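# Place three hardware parts onto matching shapes on felt mat

## Task

Set the hinge pin, the wood screw and the motor bracket each onto its own matching outline printed on the peach felt mat, fitted to that outline (each part is judged on its own). All three must rest entirely on the mat, not inside, on top of or beneath one another, and no other object may be on the mat. Nothing may be left tipped over. The reference image is called manual.

## Robot and tools

Robot: two arms, left_arm and right_arm, each with a two-finger gripper. Their roots sit near the scene origin: left_arm at (+0.001, +0.233, 0) m, right_arm at (+0.015, -0.268, 0) m, each turned only slightly about z. A camera stand is fixed behind them.

Frames: the scene frame has its origin at table-top height, halfway between the nominal bases, +z up, +x outward over the table, left_arm on the +y side (this is not the image left). Every hand position, quaternion, target and wrist-camera pose in results is given in that arm's own base frame; fixed cameras and the table use the scene frame. On the gripper, fingers point along its +z and separate along its y. end_effector_position is the pinch point between the pads, roughly 1 cm short of the tips.

Row layout (shared by execute_actions and move): 16 plain numbers, always both arms: left_arm x, y, z, qw, qx, qy, qz, opening, then right_arm x, y, z, qw, qx, qy, qz, opening. x, y, z are an absolute gripper position in metres in that arm's base frame; the quaternion is an absolute orientation, w first. Opening runs from -1 (closed) to +1 (fully open, 0.094 m). To keep an arm still, resend its whole pose and opening from the latest result; a 0 in the opening slot is a real command, not a skip.

execute_actions(actions, cameras): actions is a list of actions; each action is a table of up to 15 rows, one per 1/30 s step, the last row being held if fewer are given. Each target must lie within 0.6 m, along each gripper axis, of where that gripper is when the action begins, or the action is rejected for both arms; a bad or failing first action rejects the whole call. Send the intended quaternion in every row, not the drifted reported one. An empty actions list returns all camera images; otherwise images appear only if cameras names them ("all", a list of names, or [] for none). Results give state, a Hand target line, Tool commands, grip_measured, joint positions/velocities/torques, step readings of positions, motor temperatures and the scene number.

move(target, speed, blend, opening_speed, grip_force, blocking, cameras): target is one 16-number row or a list of up to 15 rows, no 0.6 m limit. Each gripper travels a straight line from its Hand target; all arms finish together, minimum 0.5 s, capped at 10 s total. speed is m/s, 0.002 to 4.3, default 0.25 (turns up to twice that in rad/s), one value or one per target. blend in metres rounds corners at intermediate targets; 0 stops at each. opening_speed (0.2 or more, per second on the -1..1 scale) makes fingers move gradually; use it to close gently. grip_force is newtons per finger pad, 10 to 50, one value or one per arm; it persists, and lower values close slowly. blocking=false returns after about 0.5 s while the move continues; a new move replaces it. The result adds a move: line: done (within 10 mm and 2 degrees), off_target, moving, held or fault, plus limits (paced = pose clipped, held = steps withheld). Paths ignore obstacles and the other arm; avoid routing near an arm's own base.

wait(seconds 0 to 10, cameras): runs the scene holding last commands. stop(cameras): brakes a running move. zoom_image(camera, region): region [x0, y0, x1, y1] pixels, at most 504 by 504, of cam_high, cam_low, cam_left_wrist or cam_right_wrist from the latest images. show_instructions shows the reference image(s). read_manual returns licence texts. finished_scene(scene) ends the scene irreversibly.

Control behaviour: each step, commanded orientation is clipped to 40 degrees from the measured one, and position is favoured over orientation, so one command may fall short; issue the remainder next. Friction and weight can leave a gripper a few cm off target with no contact. Reported poses may be off by a few cm at long reach.

Gripping: grip_measured uses the opening scale and reads up to about 2.5 mm wide when empty. On a hard part it reads slightly narrower than the part. Squeeze builds about 1 N per 0.001 below first contact, then jumps to the force limit near 20 N; command about 0.06 below contact (0.11 or more for small or round parts). To release, command well above grip_measured.

Cameras: cam_high, cam_low (fixed, 672x504), cam_left_wrist, cam_right_wrist (on the hands, may lag during motion). Calibration lines give K, distortion and T_world_to_cam; expect small errors.

Avoid: dropping parts or releasing them while moving; fast contacts or pushing targets deep past contact; any contact or squeeze between the two arms or grippers (closing on the other arm's fingers counts); hitting fixed or heavy objects; letting anything fall or leaving it off the table; knocking parts over. Watch motor temperatures: holding loads, stretched poses or pushing at unreachable poses heat motors, and at 100 °C the arm goes limp for 30 to 60 s. Torque readings include gravity and offsets, so they are weak contact signals. Objects may occasionally be nudged by outside pushes.

Each tool is called after "Emit:" as name(argument=value, ...), one argument or row to a line, values as JSON.

Reference images:

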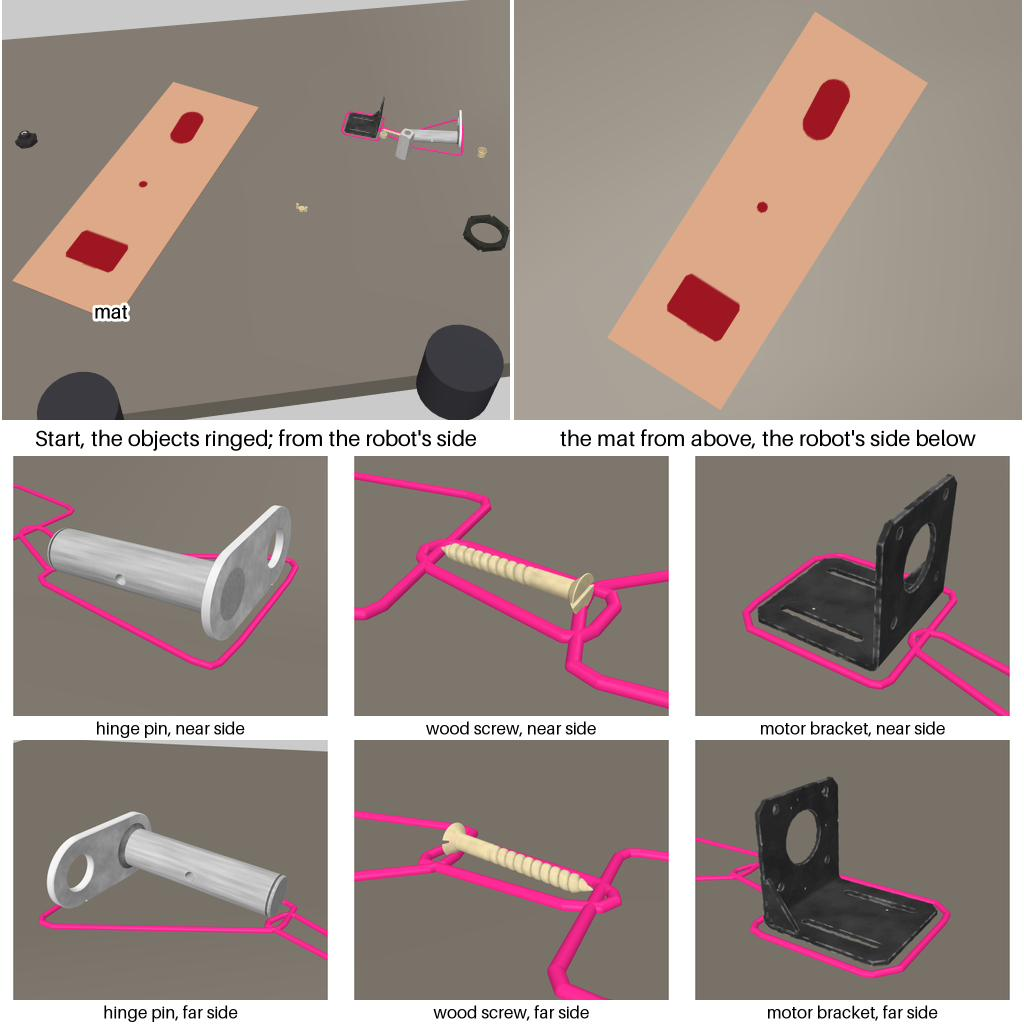

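## Session

Emit:
execute_actions(
  actions=[],
)

Scene clock: 0.00 s.
left_arm: end_effector_position=(+0.0950, +0.0866, +0.1995) grip_measured=+1.000 end_effector_quat_wxyz=(+0.066, -0.155, +0.986, -0.009) | right_arm: end_effector_position=(+0.4443, -0.2389, +0.2352) grip_measured=+1.000 end_effector_quat_wxyz=(+0.604, +0.172, +0.777, -0.032)
Joint positions: left_arm=[0.881 0.53 0.701 -1.655 0.102 0.565 0.094] | right_arm=[-0.6 1.205 0.637 0.283 -0.317 0.074 0.094]
Joint velocities: within noise
Joint torques (N m): no reading
Motor temperatures (°C): left_arm=[35 33 30 30 27 26 26] | right_arm=[28 30 28 30 23 25 27]
Heat: left arm: hottest waist 35 °C; right arm: hottest shoulder 30 °C.
Hand target: left_arm +0.0972, +0.0894, +0.2075; +0.074, -0.154, +0.985, -0.002 | right_arm +0.4490, -0.2422, +0.2432; +0.610, +0.170, +0.773, -0.034
Tool commands: left_gripper/opening=+1.0 right_gripper/opening=+1.0

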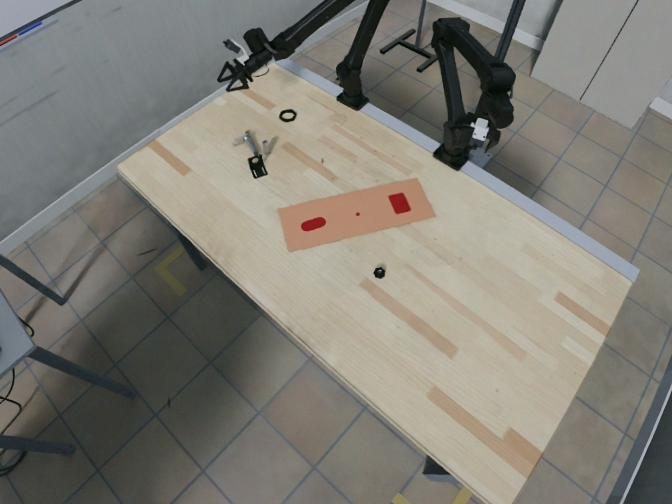

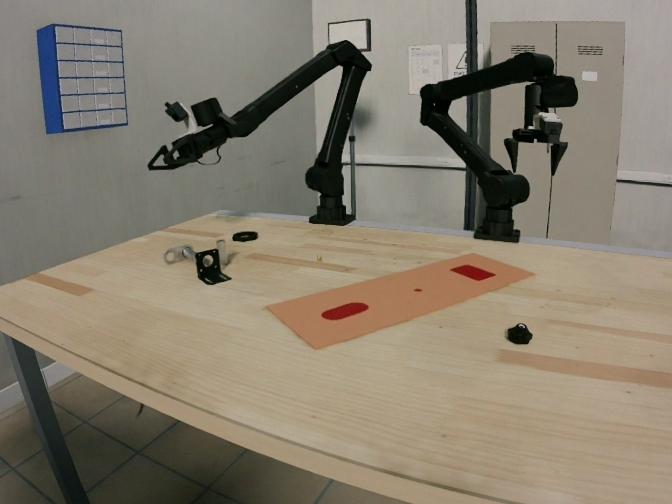

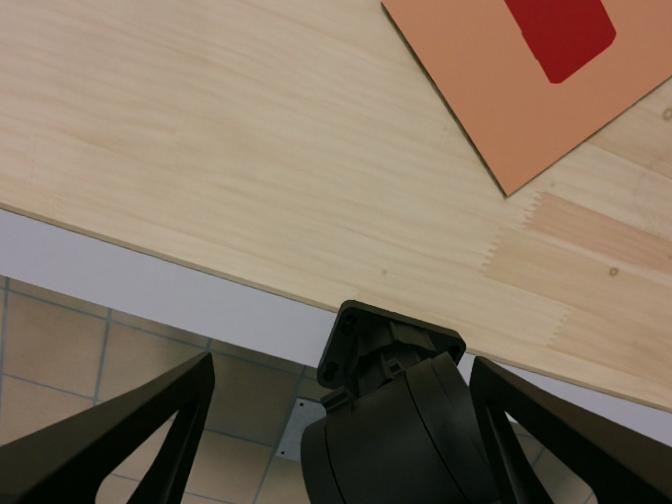

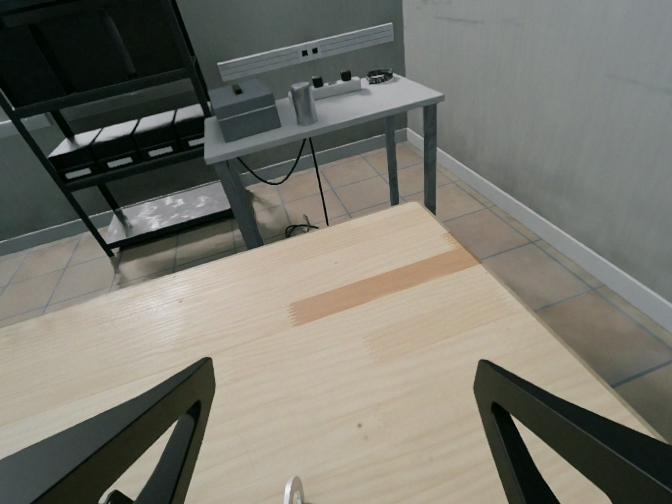

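Emit:
zoom_image(
  camera="cam_high",
  region=[210, 90, 450, 270],
)

Emit:
zoom_image(
  camera="cam_low",
  region=[140, 210, 360, 320],
)

Emit:
zoom_image(
  camera="cam_high",
  region=[220, 100, 300, 190],
)

Scaled by 2.100 from the camera's 672x504 image, which has a finer 960x720 frame.

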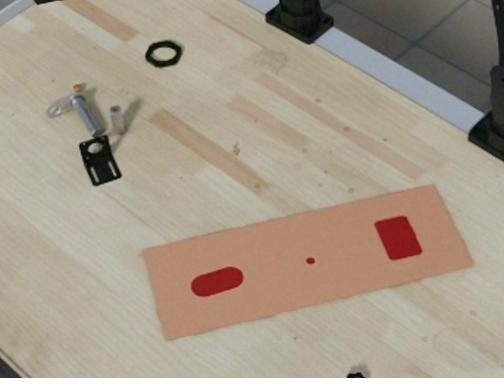

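Scaled by 2.291 from the camera's 672x504 image, which has a finer 960x720 frame.

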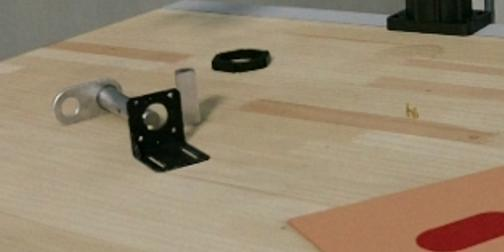

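Scaled by 5.600 from the camera's 672x504 image, which has a finer 960x720 frame.

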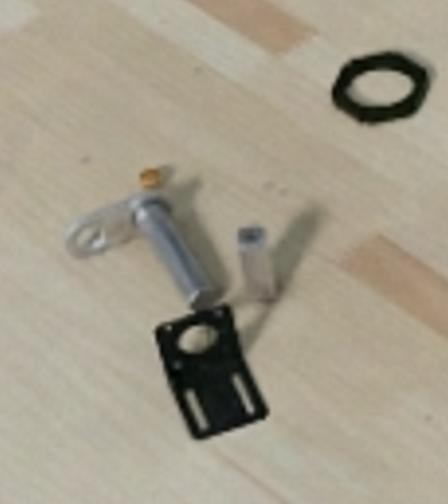

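Emit:
move(
  target=[0.095,0.0866,0.1995,0.066,-0.155,0.986,-0.009,1,0.42,-0.16,0.3,0,0,1,0,1],
  speed=0.5,
  cameras=["cam_right_wrist"],
)

Emit:
zoom_image(
  camera="cam_right_wrist",
  region=[150, 0, 520, 270],
)

Scene clock: 47.47 s.
left_arm: end_effector_position=(+0.0950, +0.0866, +0.1995) grip_measured=+1.000 end_effector_quat_wxyz=(+0.066, -0.155, +0.986, -0.009) | right_arm: end_effector_position=(+0.4070, -0.1600, +0.2958) grip_measured=+1.000 end_effector_quat_wxyz=(+0.000, +0.010, +1.000, +0.002)
Joint positions: left_arm=[0.881 0.53 0.701 -1.655 0.102 0.565 0.094] | right_arm=[-0.375 1.484 1.563 -1.65 -0.003 -0.354 0.094]
Joint torques (N m): left_arm=[0.15 1.38 8.18 0.18 0.09 -0.11] | right_arm=[0.32 -12.92 12.79 -0.18 0.15 -0.08]
Motor temperatures (°C): left_arm=[35 33 38 29 27 26 26] | right_arm=[28 31 33 30 23 25 27]
Heat: left arm: hottest elbow 38 °C; right arm: hottest elbow 33 °C.
Hand target: left_arm +0.0950, +0.0866, +0.1995; +0.066, -0.155, +0.986, -0.009 | right_arm +0.4197, -0.1598, +0.2997; +0.000, +0.000, +1.000, +0.000
Off the commanded pose: left_arm 0.000 m, 0 deg | right_arm 0.014 m, 1 deg.
move: off_target (right_arm)
camera_calibration:
cam_right_wrist: T_world_to_cam=[[0.0138971, -0.999886, 0.0059866, -0.165914], [-0.918428, -0.0103973, 0.395451, 0.298747], [-0.395343, -0.0109939, -0.918468, 0.552131], [0, 0, 0, 1]] pos_world=[0.494964, -0.156719, 0.389968]
Images, in order (width x height): cam_right_wrist 672x504.

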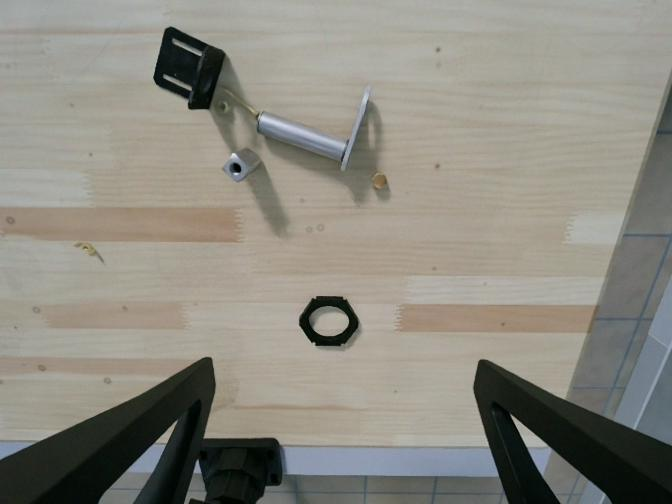

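Scaled by 1.362 from the camera's 672x504 image, which has a finer 960x720 frame.

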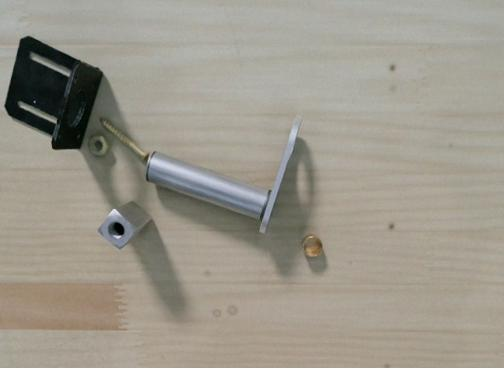

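Emit:
move(
  target=[0.095,0.0866,0.1995,0.066,-0.155,0.986,-0.009,1,0.50,-0.08,0.19,0,0,1,0,1],
  speed=0.4,
  cameras=["cam_right_wrist"],
)

Emit:
zoom_image(
  camera="cam_right_wrist",
  region=[170, 90, 550, 370],
)

Scene clock: 82.17 s.
left_arm: end_effector_position=(+0.0950, +0.0866, +0.1995) grip_measured=+1.000 end_effector_quat_wxyz=(+0.066, -0.155, +0.986, -0.009) | right_arm: end_effector_position=(+0.4898, -0.0782, +0.1919) grip_measured=+1.000 end_effector_quat_wxyz=(-0.006, -0.004, +1.000, +0.002)
Joint positions: left_arm=[0.881 0.53 0.701 -1.655 0.102 0.565 0.094] | right_arm=[-0.158 1.657 1.494 -1.42 -0.002 -0.167 0.094]
Joint torques (N m): left_arm=[-0.03 1.38 8.06 0.23 0.1 -0.09] | right_arm=[-0.62 -16.62 10.48 0.85 0.13 0.1]
Heat: left arm: hottest elbow 38 °C; right arm: hottest elbow 37 °C.
Hand target: left_arm +0.0950, +0.0866, +0.1995; +0.066, -0.155, +0.986, -0.009 | right_arm +0.4998, -0.0800, +0.1900; +0.000, +0.000, +1.000, +0.000
Off the commanded pose: left_arm 0.000 m, 0 deg | right_arm 0.011 m, 1 deg.
move: off_target (right_arm)
camera_calibration:
cam_right_wrist: T_world_to_cam=[[0.0437217, -0.999035, 0.00428949, -0.0987933], [-0.91272, -0.0381976, 0.406796, 0.409578], [-0.406239, -0.0217009, -0.913509, 0.493881], [0, 0, 0, 1]] pos_world=[0.578783, -0.0723353, 0.284974]
Images, in order (width x height): cam_right_wrist 672x504.

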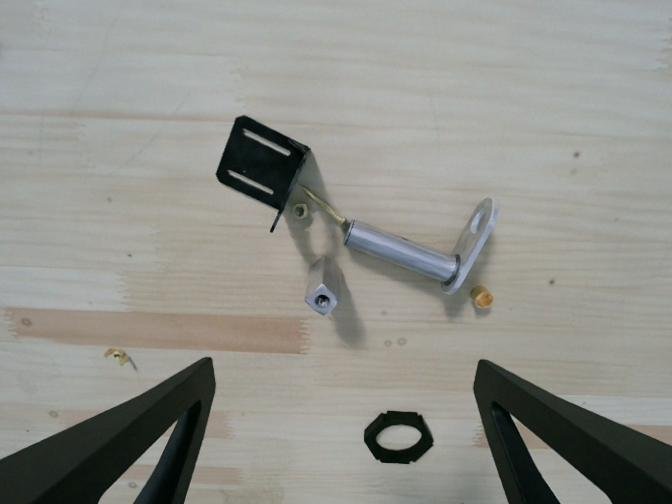

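Scaled by 1.326 from the camera's 672x504 image, which has a finer 960x720 frame.

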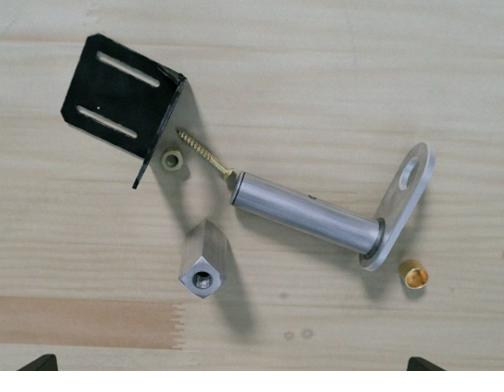

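Emit:
move(
  target=[0.095,0.0866,0.1995,0.066,-0.155,0.986,-0.009,1,0.513,-0.043,0.12,0,0.2164,0.9763,0,0.4],
  cameras=["cam_right_wrist"],
)

Scene clock: 120.30 s.
left_arm: end_effector_position=(+0.0950, +0.0866, +0.1995) grip_measured=+1.000 end_effector_quat_wxyz=(+0.066, -0.155, +0.986, -0.009) | right_arm: end_effector_position=(+0.5103, -0.0494, +0.1390) grip_measured=+0.403 end_effector_quat_wxyz=(+0.013, +0.218, +0.976, +0.003)
Joint positions: left_arm=[0.881 0.53 0.701 -1.655 0.102 0.565 0.094] | right_arm=[-0.096 1.706 1.415 -1.253 -0.002 0.344 0.066]
Joint torques (N m): left_arm=[0.21 1.67 8.1 -0.01 0.12 -0.07] | right_arm=[0.5 -15.97 8.27 0.95 0.22 0.05]
Heat: left arm: hottest elbow 38 °C; right arm: hottest elbow 36 °C.
Hand target: left_arm +0.0950, +0.0866, +0.1995; +0.066, -0.155, +0.986, -0.009 | right_arm +0.5124, -0.0430, +0.1205; +0.000, +0.216, +0.976, +0.000
Off the commanded pose: left_arm 0.000 m, 0 deg | right_arm 0.020 m, 2 deg.
move: off_target (right_arm)
camera_calibration:
cam_right_wrist: T_world_to_cam=[[-0.394732, -0.918796, -0.00109539, 0.157695], [-0.852486, 0.365799, 0.373441, 0.44478], [-0.342715, 0.148343, -0.927653, 0.432466], [0, 0, 0, 1]] pos_world=[0.589629, -0.0819631, 0.235252]
Images, in order (width x height): cam_right_wrist 672x504.

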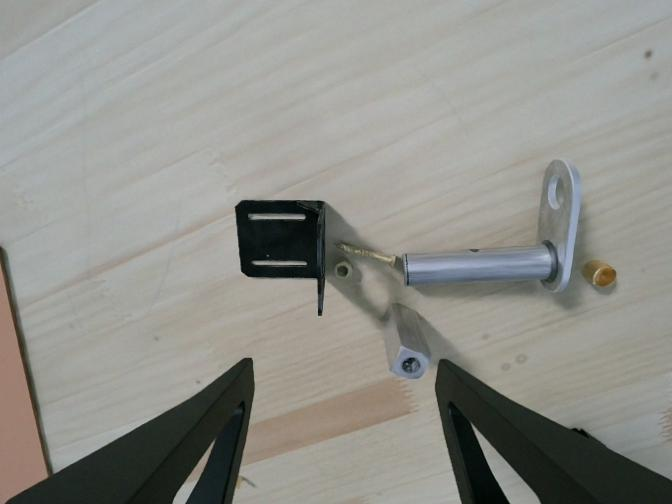

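Emit:
move(
  target=[
    [0.095,0.0866,0.1995,0.066,-0.155,0.986,-0.009,1,0.518,-0.036,0.075,0,0.2164,0.9763,0,0.4],
    [0.095,0.0866,0.1995,0.066,-0.155,0.986,-0.009,1,0.518,-0.036,0.03,0,0.2164,0.9763,0,0.4],
  ],
  speed=0.15,
  cameras=["cam_right_wrist"],
)

Scene clock: 138.17 s.
left_arm: end_effector_position=(+0.0950, +0.0866, +0.1995) grip_measured=+1.000 end_effector_quat_wxyz=(+0.066, -0.155, +0.986, -0.009) | right_arm: end_effector_position=(+0.5167, -0.0428, +0.0460) grip_measured=+0.403 end_effector_quat_wxyz=(+0.009, +0.219, +0.976, +0.002)
Joint positions: left_arm=[0.881 0.53 0.701 -1.655 0.102 0.565 0.094] | right_arm=[-0.083 1.819 1.308 -1.041 -0.002 0.359 0.066]
Joint torques (N m): left_arm=[0.44 1.2 8.27 0.06 0.11 -0.12] | right_arm=[0.5 -17.03 7.83 0.99 0.21 0.08]
Heat: left arm: hottest elbow 39 °C; right arm: hottest elbow 36 °C.
Hand target: left_arm +0.0950, +0.0866, +0.1995; +0.066, -0.155, +0.986, -0.009 | right_arm +0.5175, -0.0360, +0.0303; +0.000, +0.216, +0.976, +0.000
Off the commanded pose: left_arm 0.000 m, 0 deg | right_arm 0.017 m, 1 deg.
move: off_target (right_arm)
camera_calibration:
cam_right_wrist: T_world_to_cam=[[-0.395483, -0.918473, 0.000960262, 0.166459], [-0.849353, 0.366118, 0.380206, 0.480642], [-0.349561, 0.149549, -0.924901, 0.350913], [0, 0, 0, 1]] pos_world=[0.596732, -0.075563, 0.141657]
Images, in order (width x height): cam_right_wrist 672x504.

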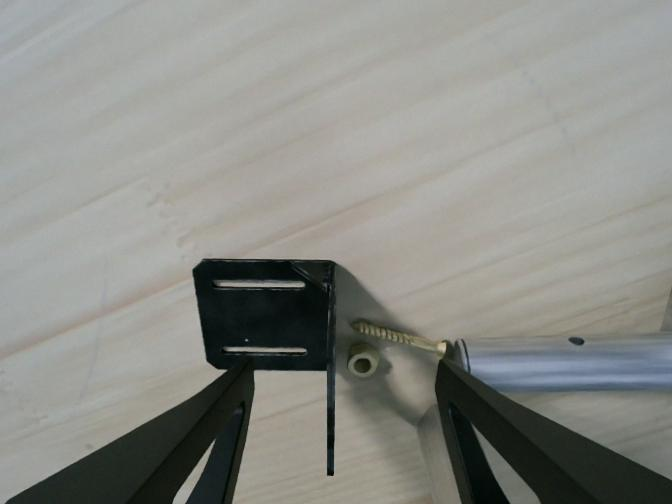

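Emit:
move(
  target=[
    [0.095,0.0866,0.1995,0.066,-0.155,0.986,-0.009,1,0.521,-0.030,0.028,0,0.2164,0.9763,0,0.4],
    [0.095,0.0866,0.1995,0.066,-0.155,0.986,-0.009,1,0.521,-0.030,0.028,0,0.2164,0.9763,0,-0.2],
  ],
  opening_speed=0.6,
  cameras=["cam_right_wrist"],
)

Scene clock: 148.53 s.
left_arm: end_effector_position=(+0.0950, +0.0866, +0.1995) grip_measured=+1.000 end_effector_quat_wxyz=(+0.066, -0.155, +0.986, -0.009) | right_arm: end_effector_position=(+0.5172, -0.0367, +0.0460) grip_measured=-0.196 end_effector_quat_wxyz=(+0.009, +0.219, +0.976, +0.003)
Joint positions: left_arm=[0.881 0.53 0.701 -1.655 0.102 0.565 0.094] | right_arm=[-0.071 1.819 1.308 -1.041 -0.002 0.371 0.038]
Joint torques (N m): left_arm=[-0.03 0.73 8.05 0.13 0.12 -0.1] | right_arm=[0.44 -16.44 8.34 1.01 0.21 0.08]
Heat: left arm: hottest elbow 39 °C; right arm: hottest elbow 36 °C.
Hand target: left_arm +0.0950, +0.0866, +0.1995; +0.066, -0.155, +0.986, -0.009 | right_arm +0.5202, -0.0301, +0.0284; +0.000, +0.216, +0.976, +0.000
Off the commanded pose: left_arm 0.000 m, 0 deg | right_arm 0.020 m, 1 deg.
move: off_target (right_arm); target 2's new opening was sent with right_arm's hand 0.020 m and 1 deg from that target
camera_calibration:
cam_right_wrist: T_world_to_cam=[[-0.395765, -0.918351, 0.000784727, 0.172461], [-0.849228, 0.366301, 0.38031, 0.478757], [-0.349545, 0.149847, -0.924859, 0.350181], [0, 0, 0, 1]] pos_world=[0.597232, -0.0694629, 0.141657]
Images, in order (width x height): cam_right_wrist 672x504.

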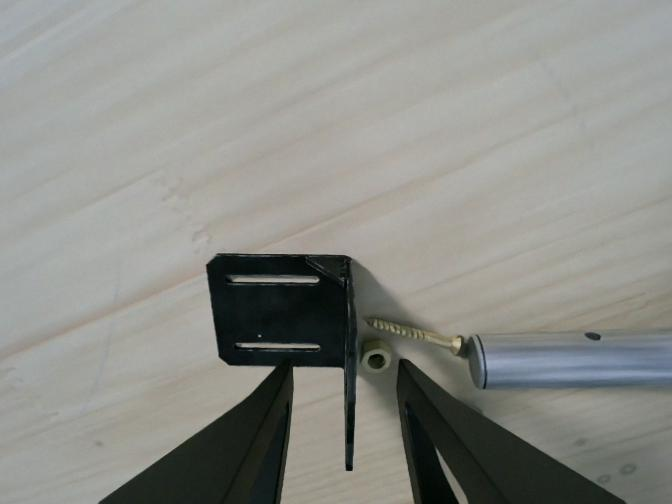

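Emit:
move(
  target=[
    [0.095,0.0866,0.1995,0.066,-0.155,0.986,-0.009,1,0.521,-0.030,0.028,0,0.2164,0.9763,0,-1],
    [0.095,0.0866,0.1995,0.066,-0.155,0.986,-0.009,1,0.521,-0.030,0.2,0,0.2164,0.9763,0,-1],
  ],
  opening_speed=0.6,
  grip_force=30,
  cameras=["cam_right_wrist"],
)

Scene clock: 163.10 s.
left_arm: end_effector_position=(+0.0950, +0.0866, +0.1995) grip_measured=+1.000 end_effector_quat_wxyz=(+0.066, -0.155, +0.986, -0.009) | right_arm: end_effector_position=(+0.5090, -0.0362, +0.1898) grip_measured=-0.957 end_effector_quat_wxyz=(-0.009, +0.219, +0.976, +0.000)
Joint positions: left_arm=[0.881 0.53 0.701 -1.655 0.102 0.565 0.094] | right_arm=[-0.071 1.699 1.542 -1.432 -0.002 0.371 0.002]
Joint torques (N m): left_arm=[0.5 1.55 8.1 0.17 0.08 -0.13] | right_arm=[0.5 -17.79 12.57 -0.12 0.18 0.08]
Heat: left arm: hottest elbow 39 °C; right arm: hottest elbow 36 °C.
Hand target: left_arm +0.0950, +0.0866, +0.1995; +0.066, -0.155, +0.986, -0.009 | right_arm +0.5204, -0.0300, +0.2000; +0.000, +0.216, +0.976, +0.000
Off the commanded pose: left_arm 0.000 m, 0 deg | right_arm 0.017 m, 1 deg.
grip_force (N): 30, 30
move: off_target (right_arm)
camera_calibration:
cam_right_wrist: T_world_to_cam=[[-0.395563, -0.91834, 0.0134856, 0.167028], [-0.834402, 0.365466, 0.412562, 0.40316], [-0.3838, 0.151942, -0.91083, 0.495002], [0, 0, 0, 1]] pos_world=[0.592449, -0.0691639, 0.282281]
Images, in order (width x height): cam_right_wrist 672x504.

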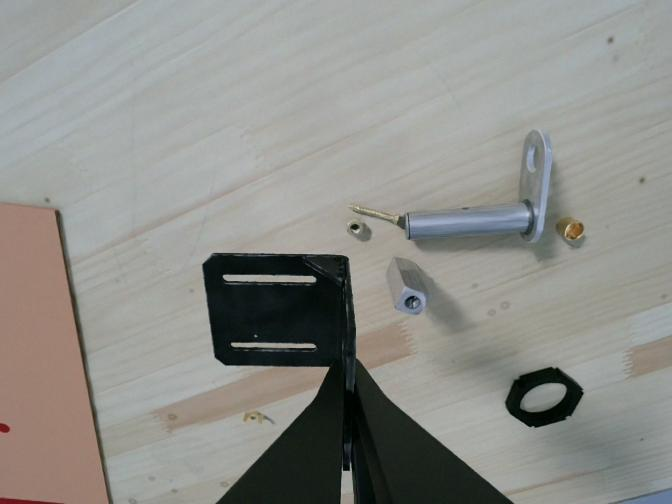

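Emit:
move(
  target=[0.10,0.30,0.25,0,-0.5,0.866,0,1,0.28,0.43,0.2,0,0.2924,0.9563,0,-1],
  speed=0.4,
  cameras=["cam_right_wrist","cam_high","cam_left_wrist"],
)

Scene clock: 190.07 s.
left_arm: end_effector_position=(+0.0981, +0.2871, +0.2389) grip_measured=+1.000 end_effector_quat_wxyz=(-0.007, -0.491, +0.871, -0.008) | right_arm: end_effector_position=(+0.2704, +0.4192, +0.1956) grip_measured=-0.957 end_effector_quat_wxyz=(-0.002, +0.286, +0.958, -0.003)
Joint positions: left_arm=[1.244 1.145 1.101 -1.549 0.003 0.218 0.094] | right_arm=[0.998 1.66 1.507 -1.425 -0.003 1.578 0.002]
Joint torques (N m): left_arm=[0.91 -5.19 11.14 -0.17 -0.05 -0.21] | right_arm=[-0.91 -15.85 12.93 -0.17 0.32 0.09]
Motor temperatures (°C): left_arm=[34 32 39 28 26 25 24] | right_arm=[27 35 40 28 23 23 26]
Heat: left arm: hottest elbow 39 °C; right arm: hottest elbow 40 °C.
Hand target: left_arm +0.0999, +0.2995, +0.2499; +0.000, -0.500, +0.866, +0.000 | right_arm +0.2797, +0.4295, +0.2000; +0.000, +0.292, +0.956, +0.001
Off the commanded pose: left_arm 0.017 m, 2 deg | right_arm 0.015 m, 1 deg.
grip_force (N): 30, 30
move: off_target (left_arm, right_arm)
camera_calibration:
cam_left_wrist: T_world_to_cam=[[0.867024, -0.497775, -0.0221142, 0.0664313], [-0.442037, -0.788906, 0.426885, 0.208757], [-0.229938, -0.360344, -0.904036, 0.464677], [0, 0, 0, 1]] pos_world=[0.141528, 0.3652, 0.332438]
cam_right_wrist: T_world_to_cam=[[-0.518971, -0.854639, 0.0161603, 0.496967], [-0.780486, 0.481482, 0.398768, -0.0251575], [-0.348583, 0.194336, -0.91691, 0.313415], [0, 0, 0, 1]] pos_world=[0.347528, 0.375932, 0.289374]
Images, in order (width x height): cam_high 672x504, cam_left_wrist 672x504, cam_right_wrist 672x504.

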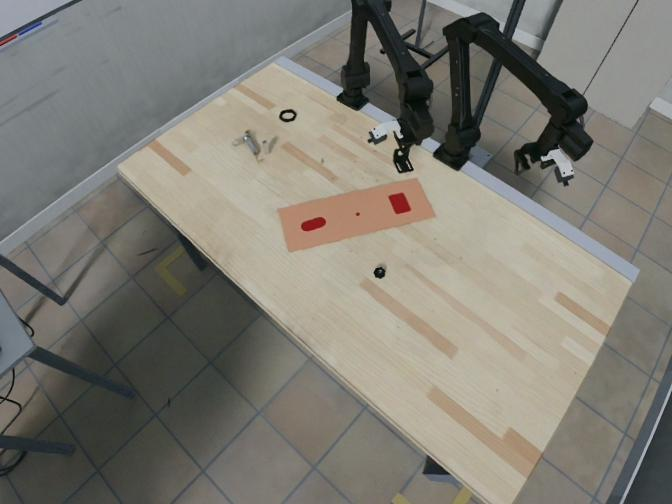

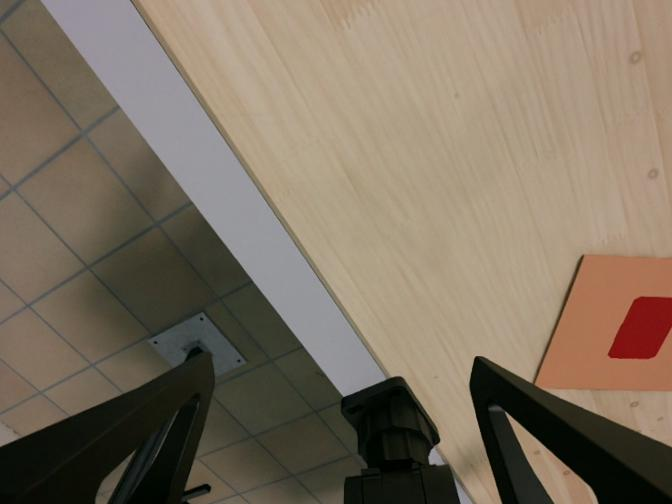

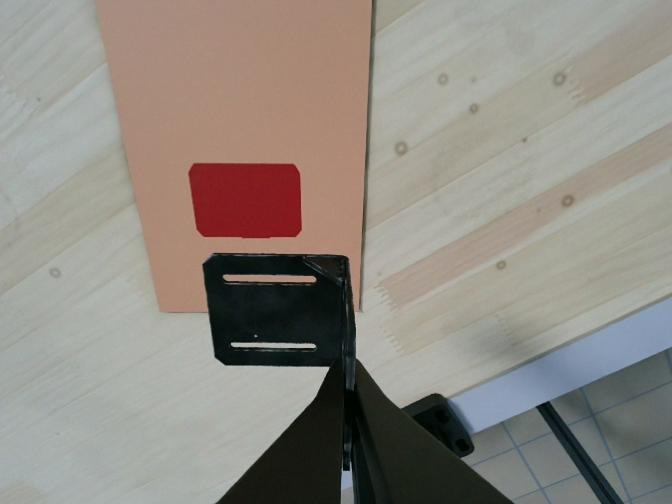

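Emit:
move(
  target=[
    [0.10,0.30,0.25,0,-0.5,0.866,0,1,0.41,0.065,0.15,0,0,1,0,-1],
    [0.10,0.30,0.25,0,-0.5,0.866,0,1,0.41,0.065,0.04,0,0,1,0,-1],
  ],
  speed=[0.4,0.12],
  cameras=["cam_right_wrist","cam_low"],
)

Emit:
zoom_image(
  camera="cam_low",
  region=[180, 190, 380, 340],
)

Scene clock: 354.90 s.
left_arm: end_effector_position=(+0.0981, +0.2872, +0.2389) grip_measured=+1.000 end_effector_quat_wxyz=(-0.007, -0.491, +0.871, -0.008) | right_arm: end_effector_position=(+0.4085, +0.0678, +0.0499) grip_measured=-0.957 end_effector_quat_wxyz=(+0.006, +0.000, +1.000, -0.001)
Joint positions: left_arm=[1.244 1.145 1.101 -1.549 0.002 0.218 0.094] | right_arm=[0.167 1.579 0.994 -0.974 0.003 0.167 0.002]
Joint torques (N m): left_arm=[0.97 -4.78 11.03 -0.28 -0.06 -0.21] | right_arm=[-1.32 -13.1 7.41 1.13 -0.07 -0.08]
Motor temperatures (°C): left_arm=[33 31 42 27 25 25 23] | right_arm=[27 34 45 27 23 23 26]
Heat: left arm: hottest elbow 42 °C; right arm: hottest elbow 45 °C.
Hand target: left_arm +0.0999, +0.2996, +0.2499; +0.000, -0.500, +0.866, +0.000 | right_arm +0.4098, +0.0650, +0.0403; +0.000, +0.000, +1.000, +0.000
Off the commanded pose: left_arm 0.017 m, 2 deg | right_arm 0.010 m, 1 deg.
grip_force (N): 30, 30
move: off_target (left_arm)
camera_calibration:
cam_right_wrist: T_world_to_cam=[[0.0339501, -0.999368, 0.0105588, 0.0548798], [-0.92263, -0.0272785, 0.384719, 0.403139], [-0.384188, -0.0228031, -0.922973, 0.325837], [0, 0, 0, 1]] pos_world=[0.495267, 0.0732722, 0.145064]
Images, in order (width x height): cam_low 672x504, cam_right_wrist 672x504.

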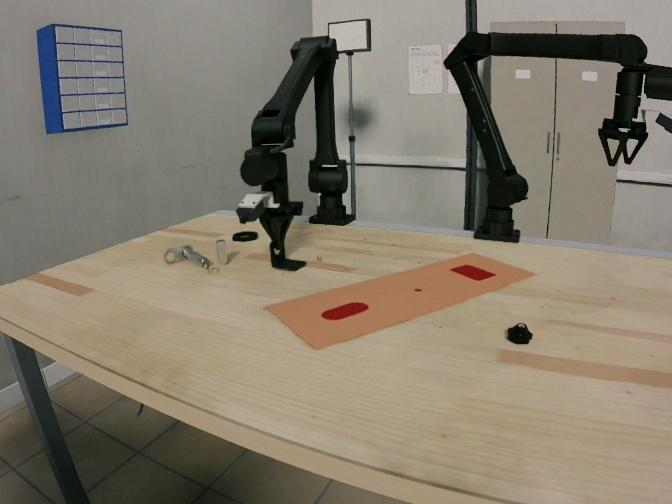

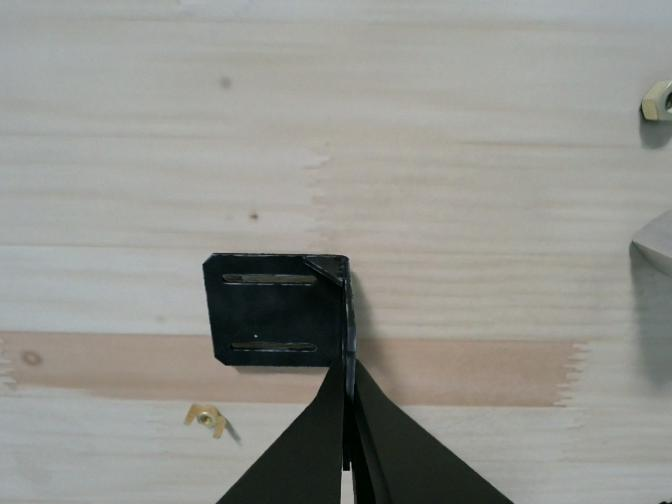

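Scaled by 2.520 from the camera's 672x504 image, which has a finer 960x720 frame.

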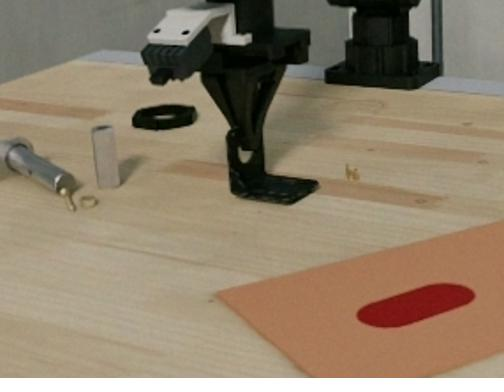

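Emit:
move(
  target=[
    [0.10,0.30,0.25,0,-0.5,0.866,0,1,0.41,0.065,0.028,0,0,1,0,-1],
    [0.10,0.30,0.25,0,-0.5,0.866,0,1,0.41,0.065,0.028,0,0,1,0,0.2],
    [0.10,0.30,0.25,0,-0.5,0.866,0,1,0.41,0.062,0.14,0,0,1,0,0.2],
    [0.10,0.30,0.25,0,-0.5,0.866,0,1,0.45,0.062,0.11,-0.2164,0,0.9763,0,0.2],
  ],
  speed=[0.05,0.1,0.2,0.3],
  opening_speed=1.2,
  cameras=["cam_right_wrist","cam_low"],
)

Scene clock: 374.47 s.
left_arm: end_effector_position=(+0.0981, +0.2872, +0.2389) grip_measured=+1.000 end_effector_quat_wxyz=(-0.007, -0.491, +0.871, -0.008) | right_arm: end_effector_position=(+0.4386, +0.0667, +0.1138) grip_measured=+0.197 end_effector_quat_wxyz=(-0.211, -0.003, +0.978, -0.003)
Joint positions: left_arm=[1.244 1.145 1.101 -1.549 0.002 0.218 0.094] | right_arm=[0.133 1.842 1.474 -1.625 -0.047 0.117 0.056]
Joint torques (N m): left_arm=[0.85 -4.84 11.04 -0.12 0.01 -0.22] | right_arm=[-1.85 -16.85 10.86 -1.03 -0.09 -0.07]
Heat: left arm: hottest elbow 43 °C; right arm: hottest elbow 42 °C.
Hand target: left_arm +0.0999, +0.2996, +0.2499; +0.000, -0.500, +0.866, +0.000 | right_arm +0.4496, +0.0619, +0.1100; -0.216, +0.000, +0.976, +0.000
Off the commanded pose: left_arm 0.017 m, 2 deg | right_arm 0.013 m, 1 deg.
grip_force (N): 30, 30
move: off_target (left_arm, right_arm); target 2's new opening was sent with right_arm's hand 0.016 m and 1 deg from that target
camera_calibration:
cam_right_wrist: T_world_to_cam=[[0.0428973, -0.999079, -0.00112395, 0.0493769], [-0.672954, -0.029726, 0.739087, 0.256564], [-0.738439, -0.0309484, -0.673609, 0.523915], [0, 0, 0, 1]] pos_world=[0.557417, 0.0731724, 0.163347]
Images, in order (width x height): cam_low 672x504, cam_right_wrist 672x504.

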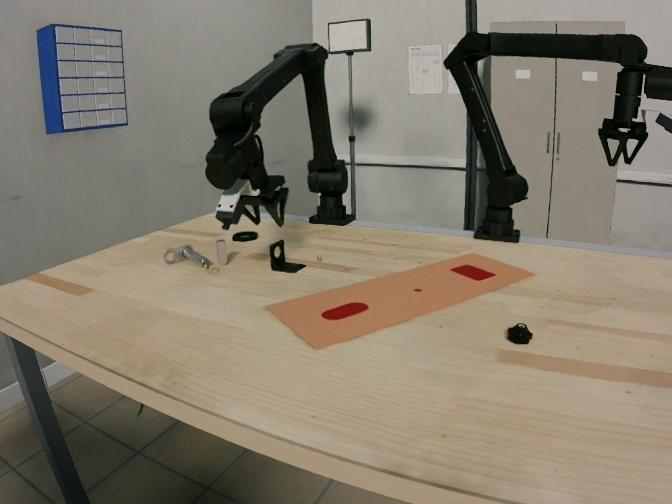

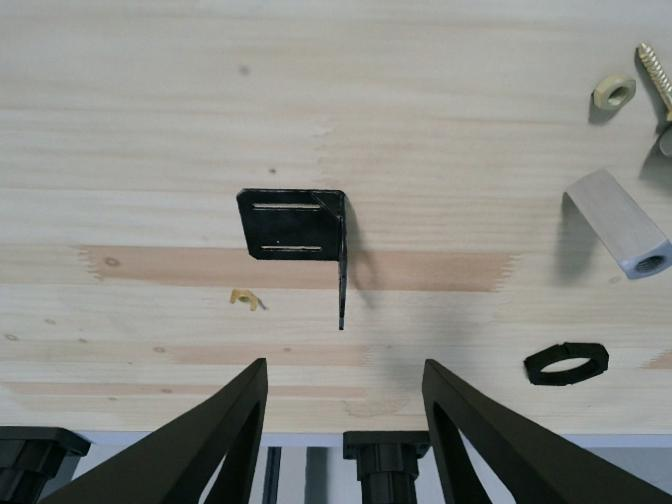

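Emit:
move(
  target=[0.10,0.30,0.25,0,-0.5,0.866,0,1,0.427,0.0625,0.032,-0.2164,0,0.9763,0,0.2],
  speed=0.15,
  cameras=["cam_right_wrist"],
)

Scene clock: 383.63 s.
left_arm: end_effector_position=(+0.0981, +0.2872, +0.2389) grip_measured=+1.000 end_effector_quat_wxyz=(-0.007, -0.491, +0.871, -0.008) | right_arm: end_effector_position=(+0.4276, +0.0656, +0.0477) grip_measured=+0.197 end_effector_quat_wxyz=(-0.205, -0.003, +0.979, -0.001)
Joint positions: left_arm=[1.244 1.145 1.101 -1.549 0.002 0.218 0.094] | right_arm=[0.133 1.883 1.347 -1.444 -0.05 0.117 0.056]
Joint torques (N m): left_arm=[1.03 -4.89 11.26 -0.2 -0.04 -0.22] | right_arm=[-1.26 -16.79 6.72 -0.08 -0.1 -0.03]
Heat: left arm: hottest elbow 43 °C; right arm: hottest elbow 43 °C.
Hand target: left_arm +0.0999, +0.2996, +0.2499; +0.000, -0.500, +0.866, +0.000 | right_arm +0.4266, +0.0625, +0.0323; -0.216, +0.000, +0.976, +0.000
Off the commanded pose: left_arm 0.017 m, 2 deg | right_arm 0.016 m, 1 deg.
grip_force (N): 30, 30
move: off_target (left_arm, right_arm)
camera_calibration:
cam_right_wrist: T_world_to_cam=[[0.0417825, -0.999115, -0.00473794, 0.0494691], [-0.682211, -0.0319936, 0.730455, 0.302529], [-0.729961, -0.0272879, -0.682944, 0.467815], [0, 0, 0, 1]] pos_world=[0.545808, 0.07187, 0.0987418]
Images, in order (width x height): cam_right_wrist 672x504.

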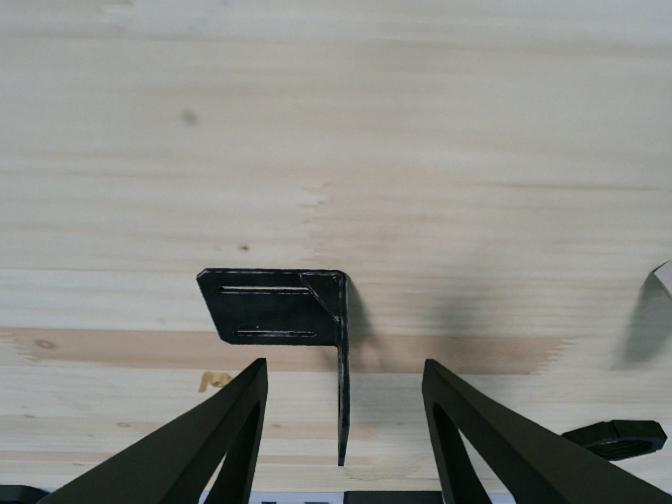

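Emit:
move(
  target=[
    [0.10,0.30,0.25,0,-0.5,0.866,0,1,0.427,0.0625,0.032,-0.2164,0,0.9763,0,0.2],
    [0.10,0.30,0.25,0,-0.5,0.866,0,1,0.427,0.0625,0.032,-0.2164,0,0.9763,0,-1],
    [0.10,0.30,0.25,0,-0.5,0.866,0,1,0.42,0.06,0.17,-0.2164,0,0.9763,0,-1],
    [0.10,0.30,0.25,0,-0.5,0.866,0,1,0.40,0.06,0.15,0.5373,0,0.8434,0,-1],
  ],
  speed=[0.25,0.2,0.25,0.6],
  opening_speed=1,
  grip_force=45,
  cameras=["cam_right_wrist","cam_low","cam_high"],
)

Emit:
zoom_image(
  camera="cam_low",
  region=[180, 150, 380, 300],
)

Scene clock: 404.17 s.
left_arm: end_effector_position=(+0.0981, +0.2872, +0.2389) grip_measured=+1.000 end_effector_quat_wxyz=(-0.007, -0.491, +0.871, -0.008) | right_arm: end_effector_position=(+0.3984, +0.0539, +0.1511) grip_measured=-0.963 end_effector_quat_wxyz=(+0.533, +0.008, +0.846, -0.002)
Joint positions: left_arm=[1.244 1.145 1.101 -1.549 0.002 0.218 0.094] | right_arm=[0.229 0.999 0.363 0.178 0.218 0.113 0.002]
Joint torques (N m): left_arm=[0.85 -5.19 11.06 -0.18 -0.03 -0.24] | right_arm=[0.62 -5.3 8.43 2.89 0.29 -0.05]
Heat: left arm: hottest elbow 43 °C; right arm: hottest elbow 41 °C.
Hand target: left_arm +0.0999, +0.2996, +0.2499; +0.000, -0.500, +0.866, +0.000 | right_arm +0.3998, +0.0600, +0.1500; +0.537, +0.000, +0.844, +0.000
Off the commanded pose: left_arm 0.017 m, 2 deg | right_arm 0.006 m, 1 deg.
grip_force (N): 45, 45
move: off_target (left_arm); target 2's new opening was sent with right_arm's hand 0.016 m and 1 deg from that target
camera_calibration:
cam_right_wrist: T_world_to_cam=[[-0.00912915, -0.999542, 0.0288351, 0.0546507], [-0.753374, -0.0120864, -0.657482, 0.443753], [0.657529, -0.0277259, -0.752919, -0.025446], [0, 0, 0, 1]] pos_world=[0.351542, 0.0592835, 0.271025]
Images, in order (width x height): cam_high 672x504, cam_low 672x504, cam_right_wrist 672x504.

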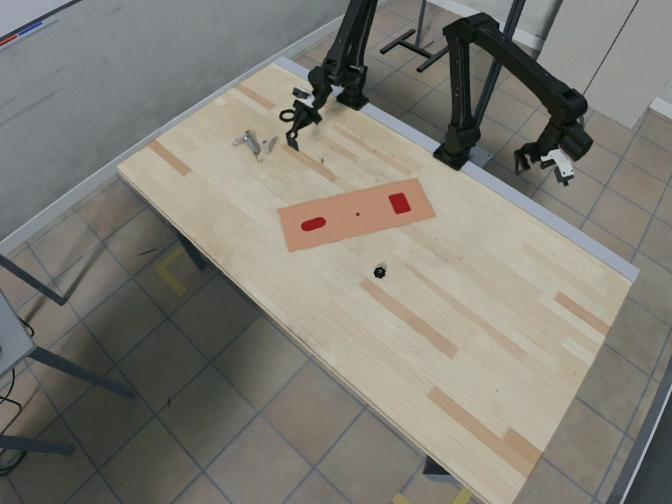

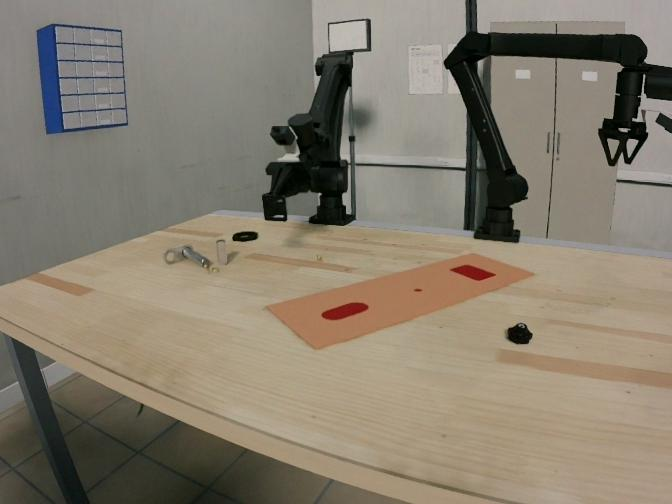

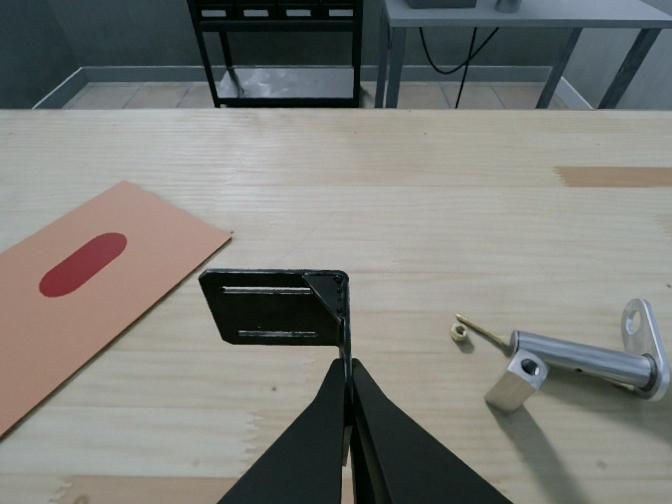

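Scaled by 2.520 from the camera's 672x504 image, which has a finer 960x720 frame.

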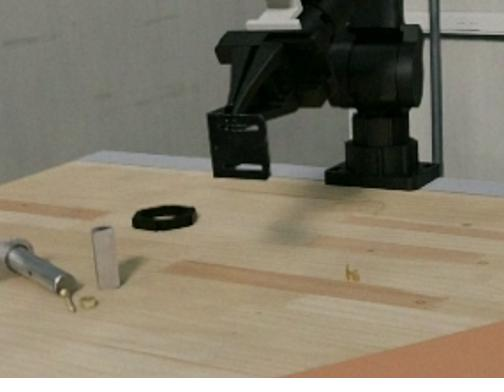

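Emit:
move(
  target=[
    [0.10,0.30,0.25,0,-0.5,0.866,0,1,0.352,0.06,0.11,0.3799,-0.5964,0.5964,0.3799,-1],
    [0.10,0.30,0.25,0,-0.5,0.866,0,1,0.352,0.06,0.07,0.3799,-0.5964,0.5964,0.3799,-1],
  ],
  speed=[0.5,0.12],
  cameras=["cam_right_wrist","cam_low"],
)

Emit:
zoom_image(
  camera="cam_low",
  region=[200, 150, 400, 300],
)

Scene clock: 483.20 s.
left_arm: end_effector_position=(+0.0981, +0.2872, +0.2389) grip_measured=+1.000 end_effector_quat_wxyz=(-0.007, -0.491, +0.871, -0.008) | right_arm: end_effector_position=(+0.3513, +0.0550, +0.0777) grip_measured=-0.964 end_effector_quat_wxyz=(-0.382, +0.590, -0.609, -0.369)
Joint positions: left_arm=[1.244 1.145 1.101 -1.549 0.002 0.218 0.094] | right_arm=[-0.284 1.689 0.869 -1.224 -1.059 -2.103 0.002]
Joint torques (N m): left_arm=[0.91 -4.31 11.12 -0.17 0 -0.24] | right_arm=[0.67 -12.1 5.53 -0.14 -0.68 -0.06]
Motor temperatures (°C): left_arm=[33 31 44 27 24 24 23] | right_arm=[26 31 39 27 23 23 27]
Heat: left arm: hottest elbow 44 °C; right arm: hottest elbow 39 °C.
Hand target: left_arm +0.0999, +0.2996, +0.2499; +0.000, -0.500, +0.866, +0.000 | right_arm +0.3519, +0.0603, +0.0701; -0.378, +0.594, -0.603, -0.375
Off the commanded pose: left_arm 0.017 m, 2 deg | right_arm 0.009 m, 2 deg.
joint sent to its limit (right arm) — joint 6 (wrist roll), lower limit. The joint targets still meet the commanded pose.
grip_force (N): 45, 45
move: off_target (left_arm)
camera_calibration:
cam_right_wrist: T_world_to_cam=[[0.999024, -0.0255664, 0.0360298, -0.350873], [0.00418253, -0.757144, -0.653234, 0.134479], [0.0439806, 0.652747, -0.756298, 0.12871], [0, 0, 0, 1]] pos_world=[0.344307, 0.00883392, 0.197831]
Images, in order (width x height): cam_low 672x504, cam_right_wrist 672x504.

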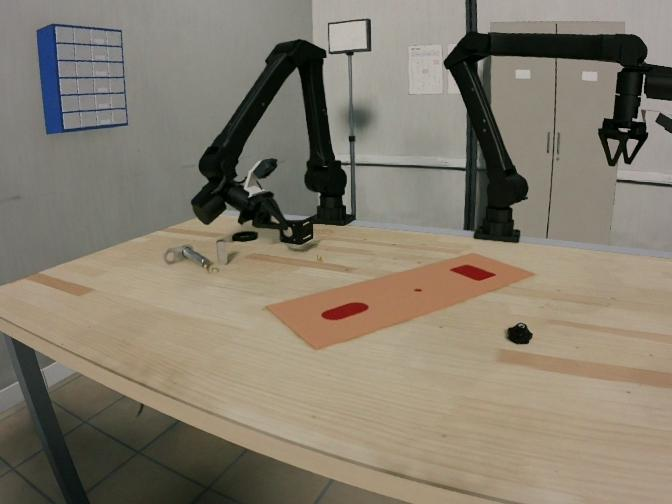

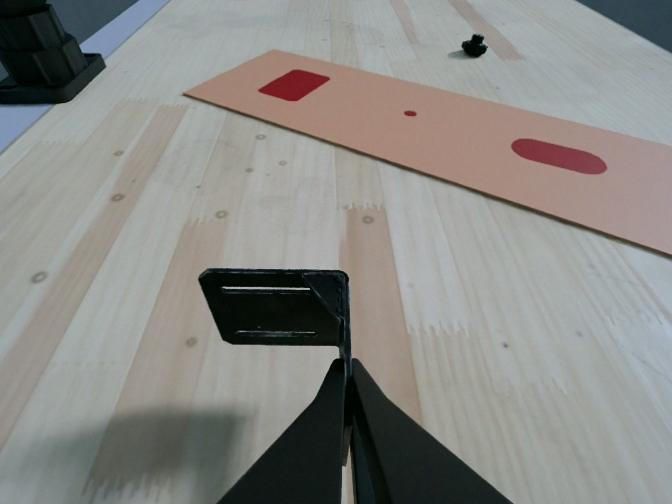

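Scaled by 2.520 from the camera's 672x504 image, which has a finer 960x720 frame.

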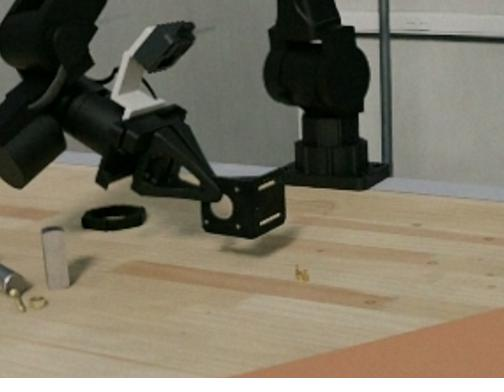

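Emit:
move(
  target=[
    [0.10,0.30,0.25,0,-0.5,0.866,0,1,0.352,0.06,0.034,0.3799,-0.5964,0.5964,0.3799,-1],
    [0.10,0.30,0.25,0,-0.5,0.866,0,1,0.352,0.06,0.034,0.3799,-0.5964,0.5964,0.3799,-0.5],
  ],
  speed=[0.05,0.1],
  opening_speed=0.5,
  cameras=["cam_right_wrist","cam_low"],
)

Emit:
zoom_image(
  camera="cam_low",
  region=[200, 150, 400, 300],
)

Scene clock: 494.50 s.
left_arm: end_effector_position=(+0.0981, +0.2872, +0.2389) grip_measured=+1.000 end_effector_quat_wxyz=(-0.007, -0.491, +0.871, -0.008) | right_arm: end_effector_position=(+0.3552, +0.0538, +0.0441) grip_measured=-0.504 end_effector_quat_wxyz=(-0.384, +0.592, -0.607, -0.365)
Joint positions: left_arm=[1.244 1.145 1.101 -1.549 0.002 0.218 0.094] | right_arm=[-0.284 1.77 0.858 -1.123 -1.059 -2.103 0.023]
Joint torques (N m): left_arm=[0.67 -5.36 11.11 -0.21 -0.05 -0.21] | right_arm=[0.62 -12.45 4.29 -0.06 -0.68 -0.06]
Heat: left arm: hottest elbow 44 °C; right arm: hottest elbow 38 °C.
Hand target: left_arm +0.0999, +0.2996, +0.2499; +0.000, -0.500, +0.866, +0.000 | right_arm +0.3517, +0.0602, +0.0344; -0.378, +0.594, -0.603, -0.375
Off the commanded pose: left_arm 0.017 m, 2 deg | right_arm 0.012 m, 2 deg.
joint sent to its limit (right arm) — joint 6 (wrist roll), lower limit. The joint targets still meet the commanded pose.
grip_force (N): 45, 45
move: off_target (left_arm, right_arm); target 2's new opening was sent with right_arm's hand 0.012 m and 2 deg from that target
camera_calibration:
cam_right_wrist: T_world_to_cam=[[0.998648, -0.0255087, 0.0452976, -0.353875], [0.0101474, -0.75893, -0.651094, 0.109508], [0.0509862, 0.650673, -0.757645, 0.101508], [0, 0, 0, 1]] pos_world=[0.34711, 0.00803317, 0.164237]
Images, in order (width x height): cam_low 672x504, cam_right_wrist 672x504.

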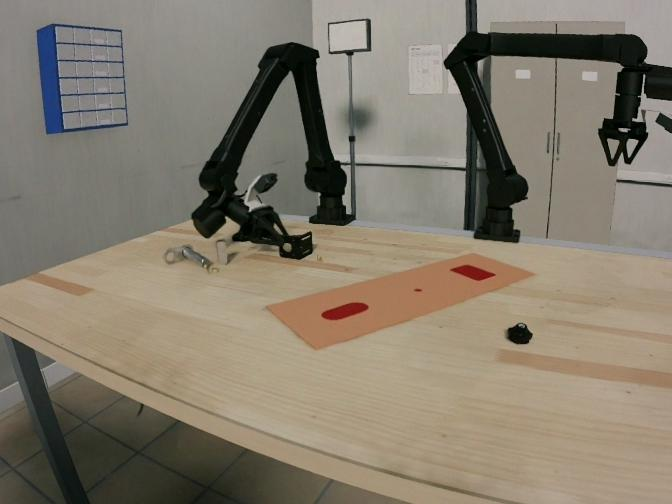

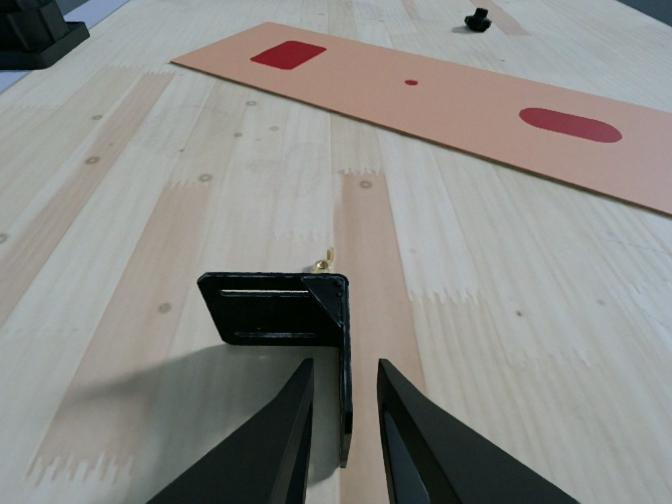

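Scaled by 2.520 from the camera's 672x504 image, which has a finer 960x720 frame.

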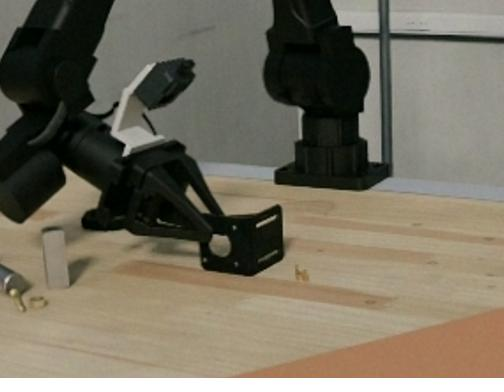

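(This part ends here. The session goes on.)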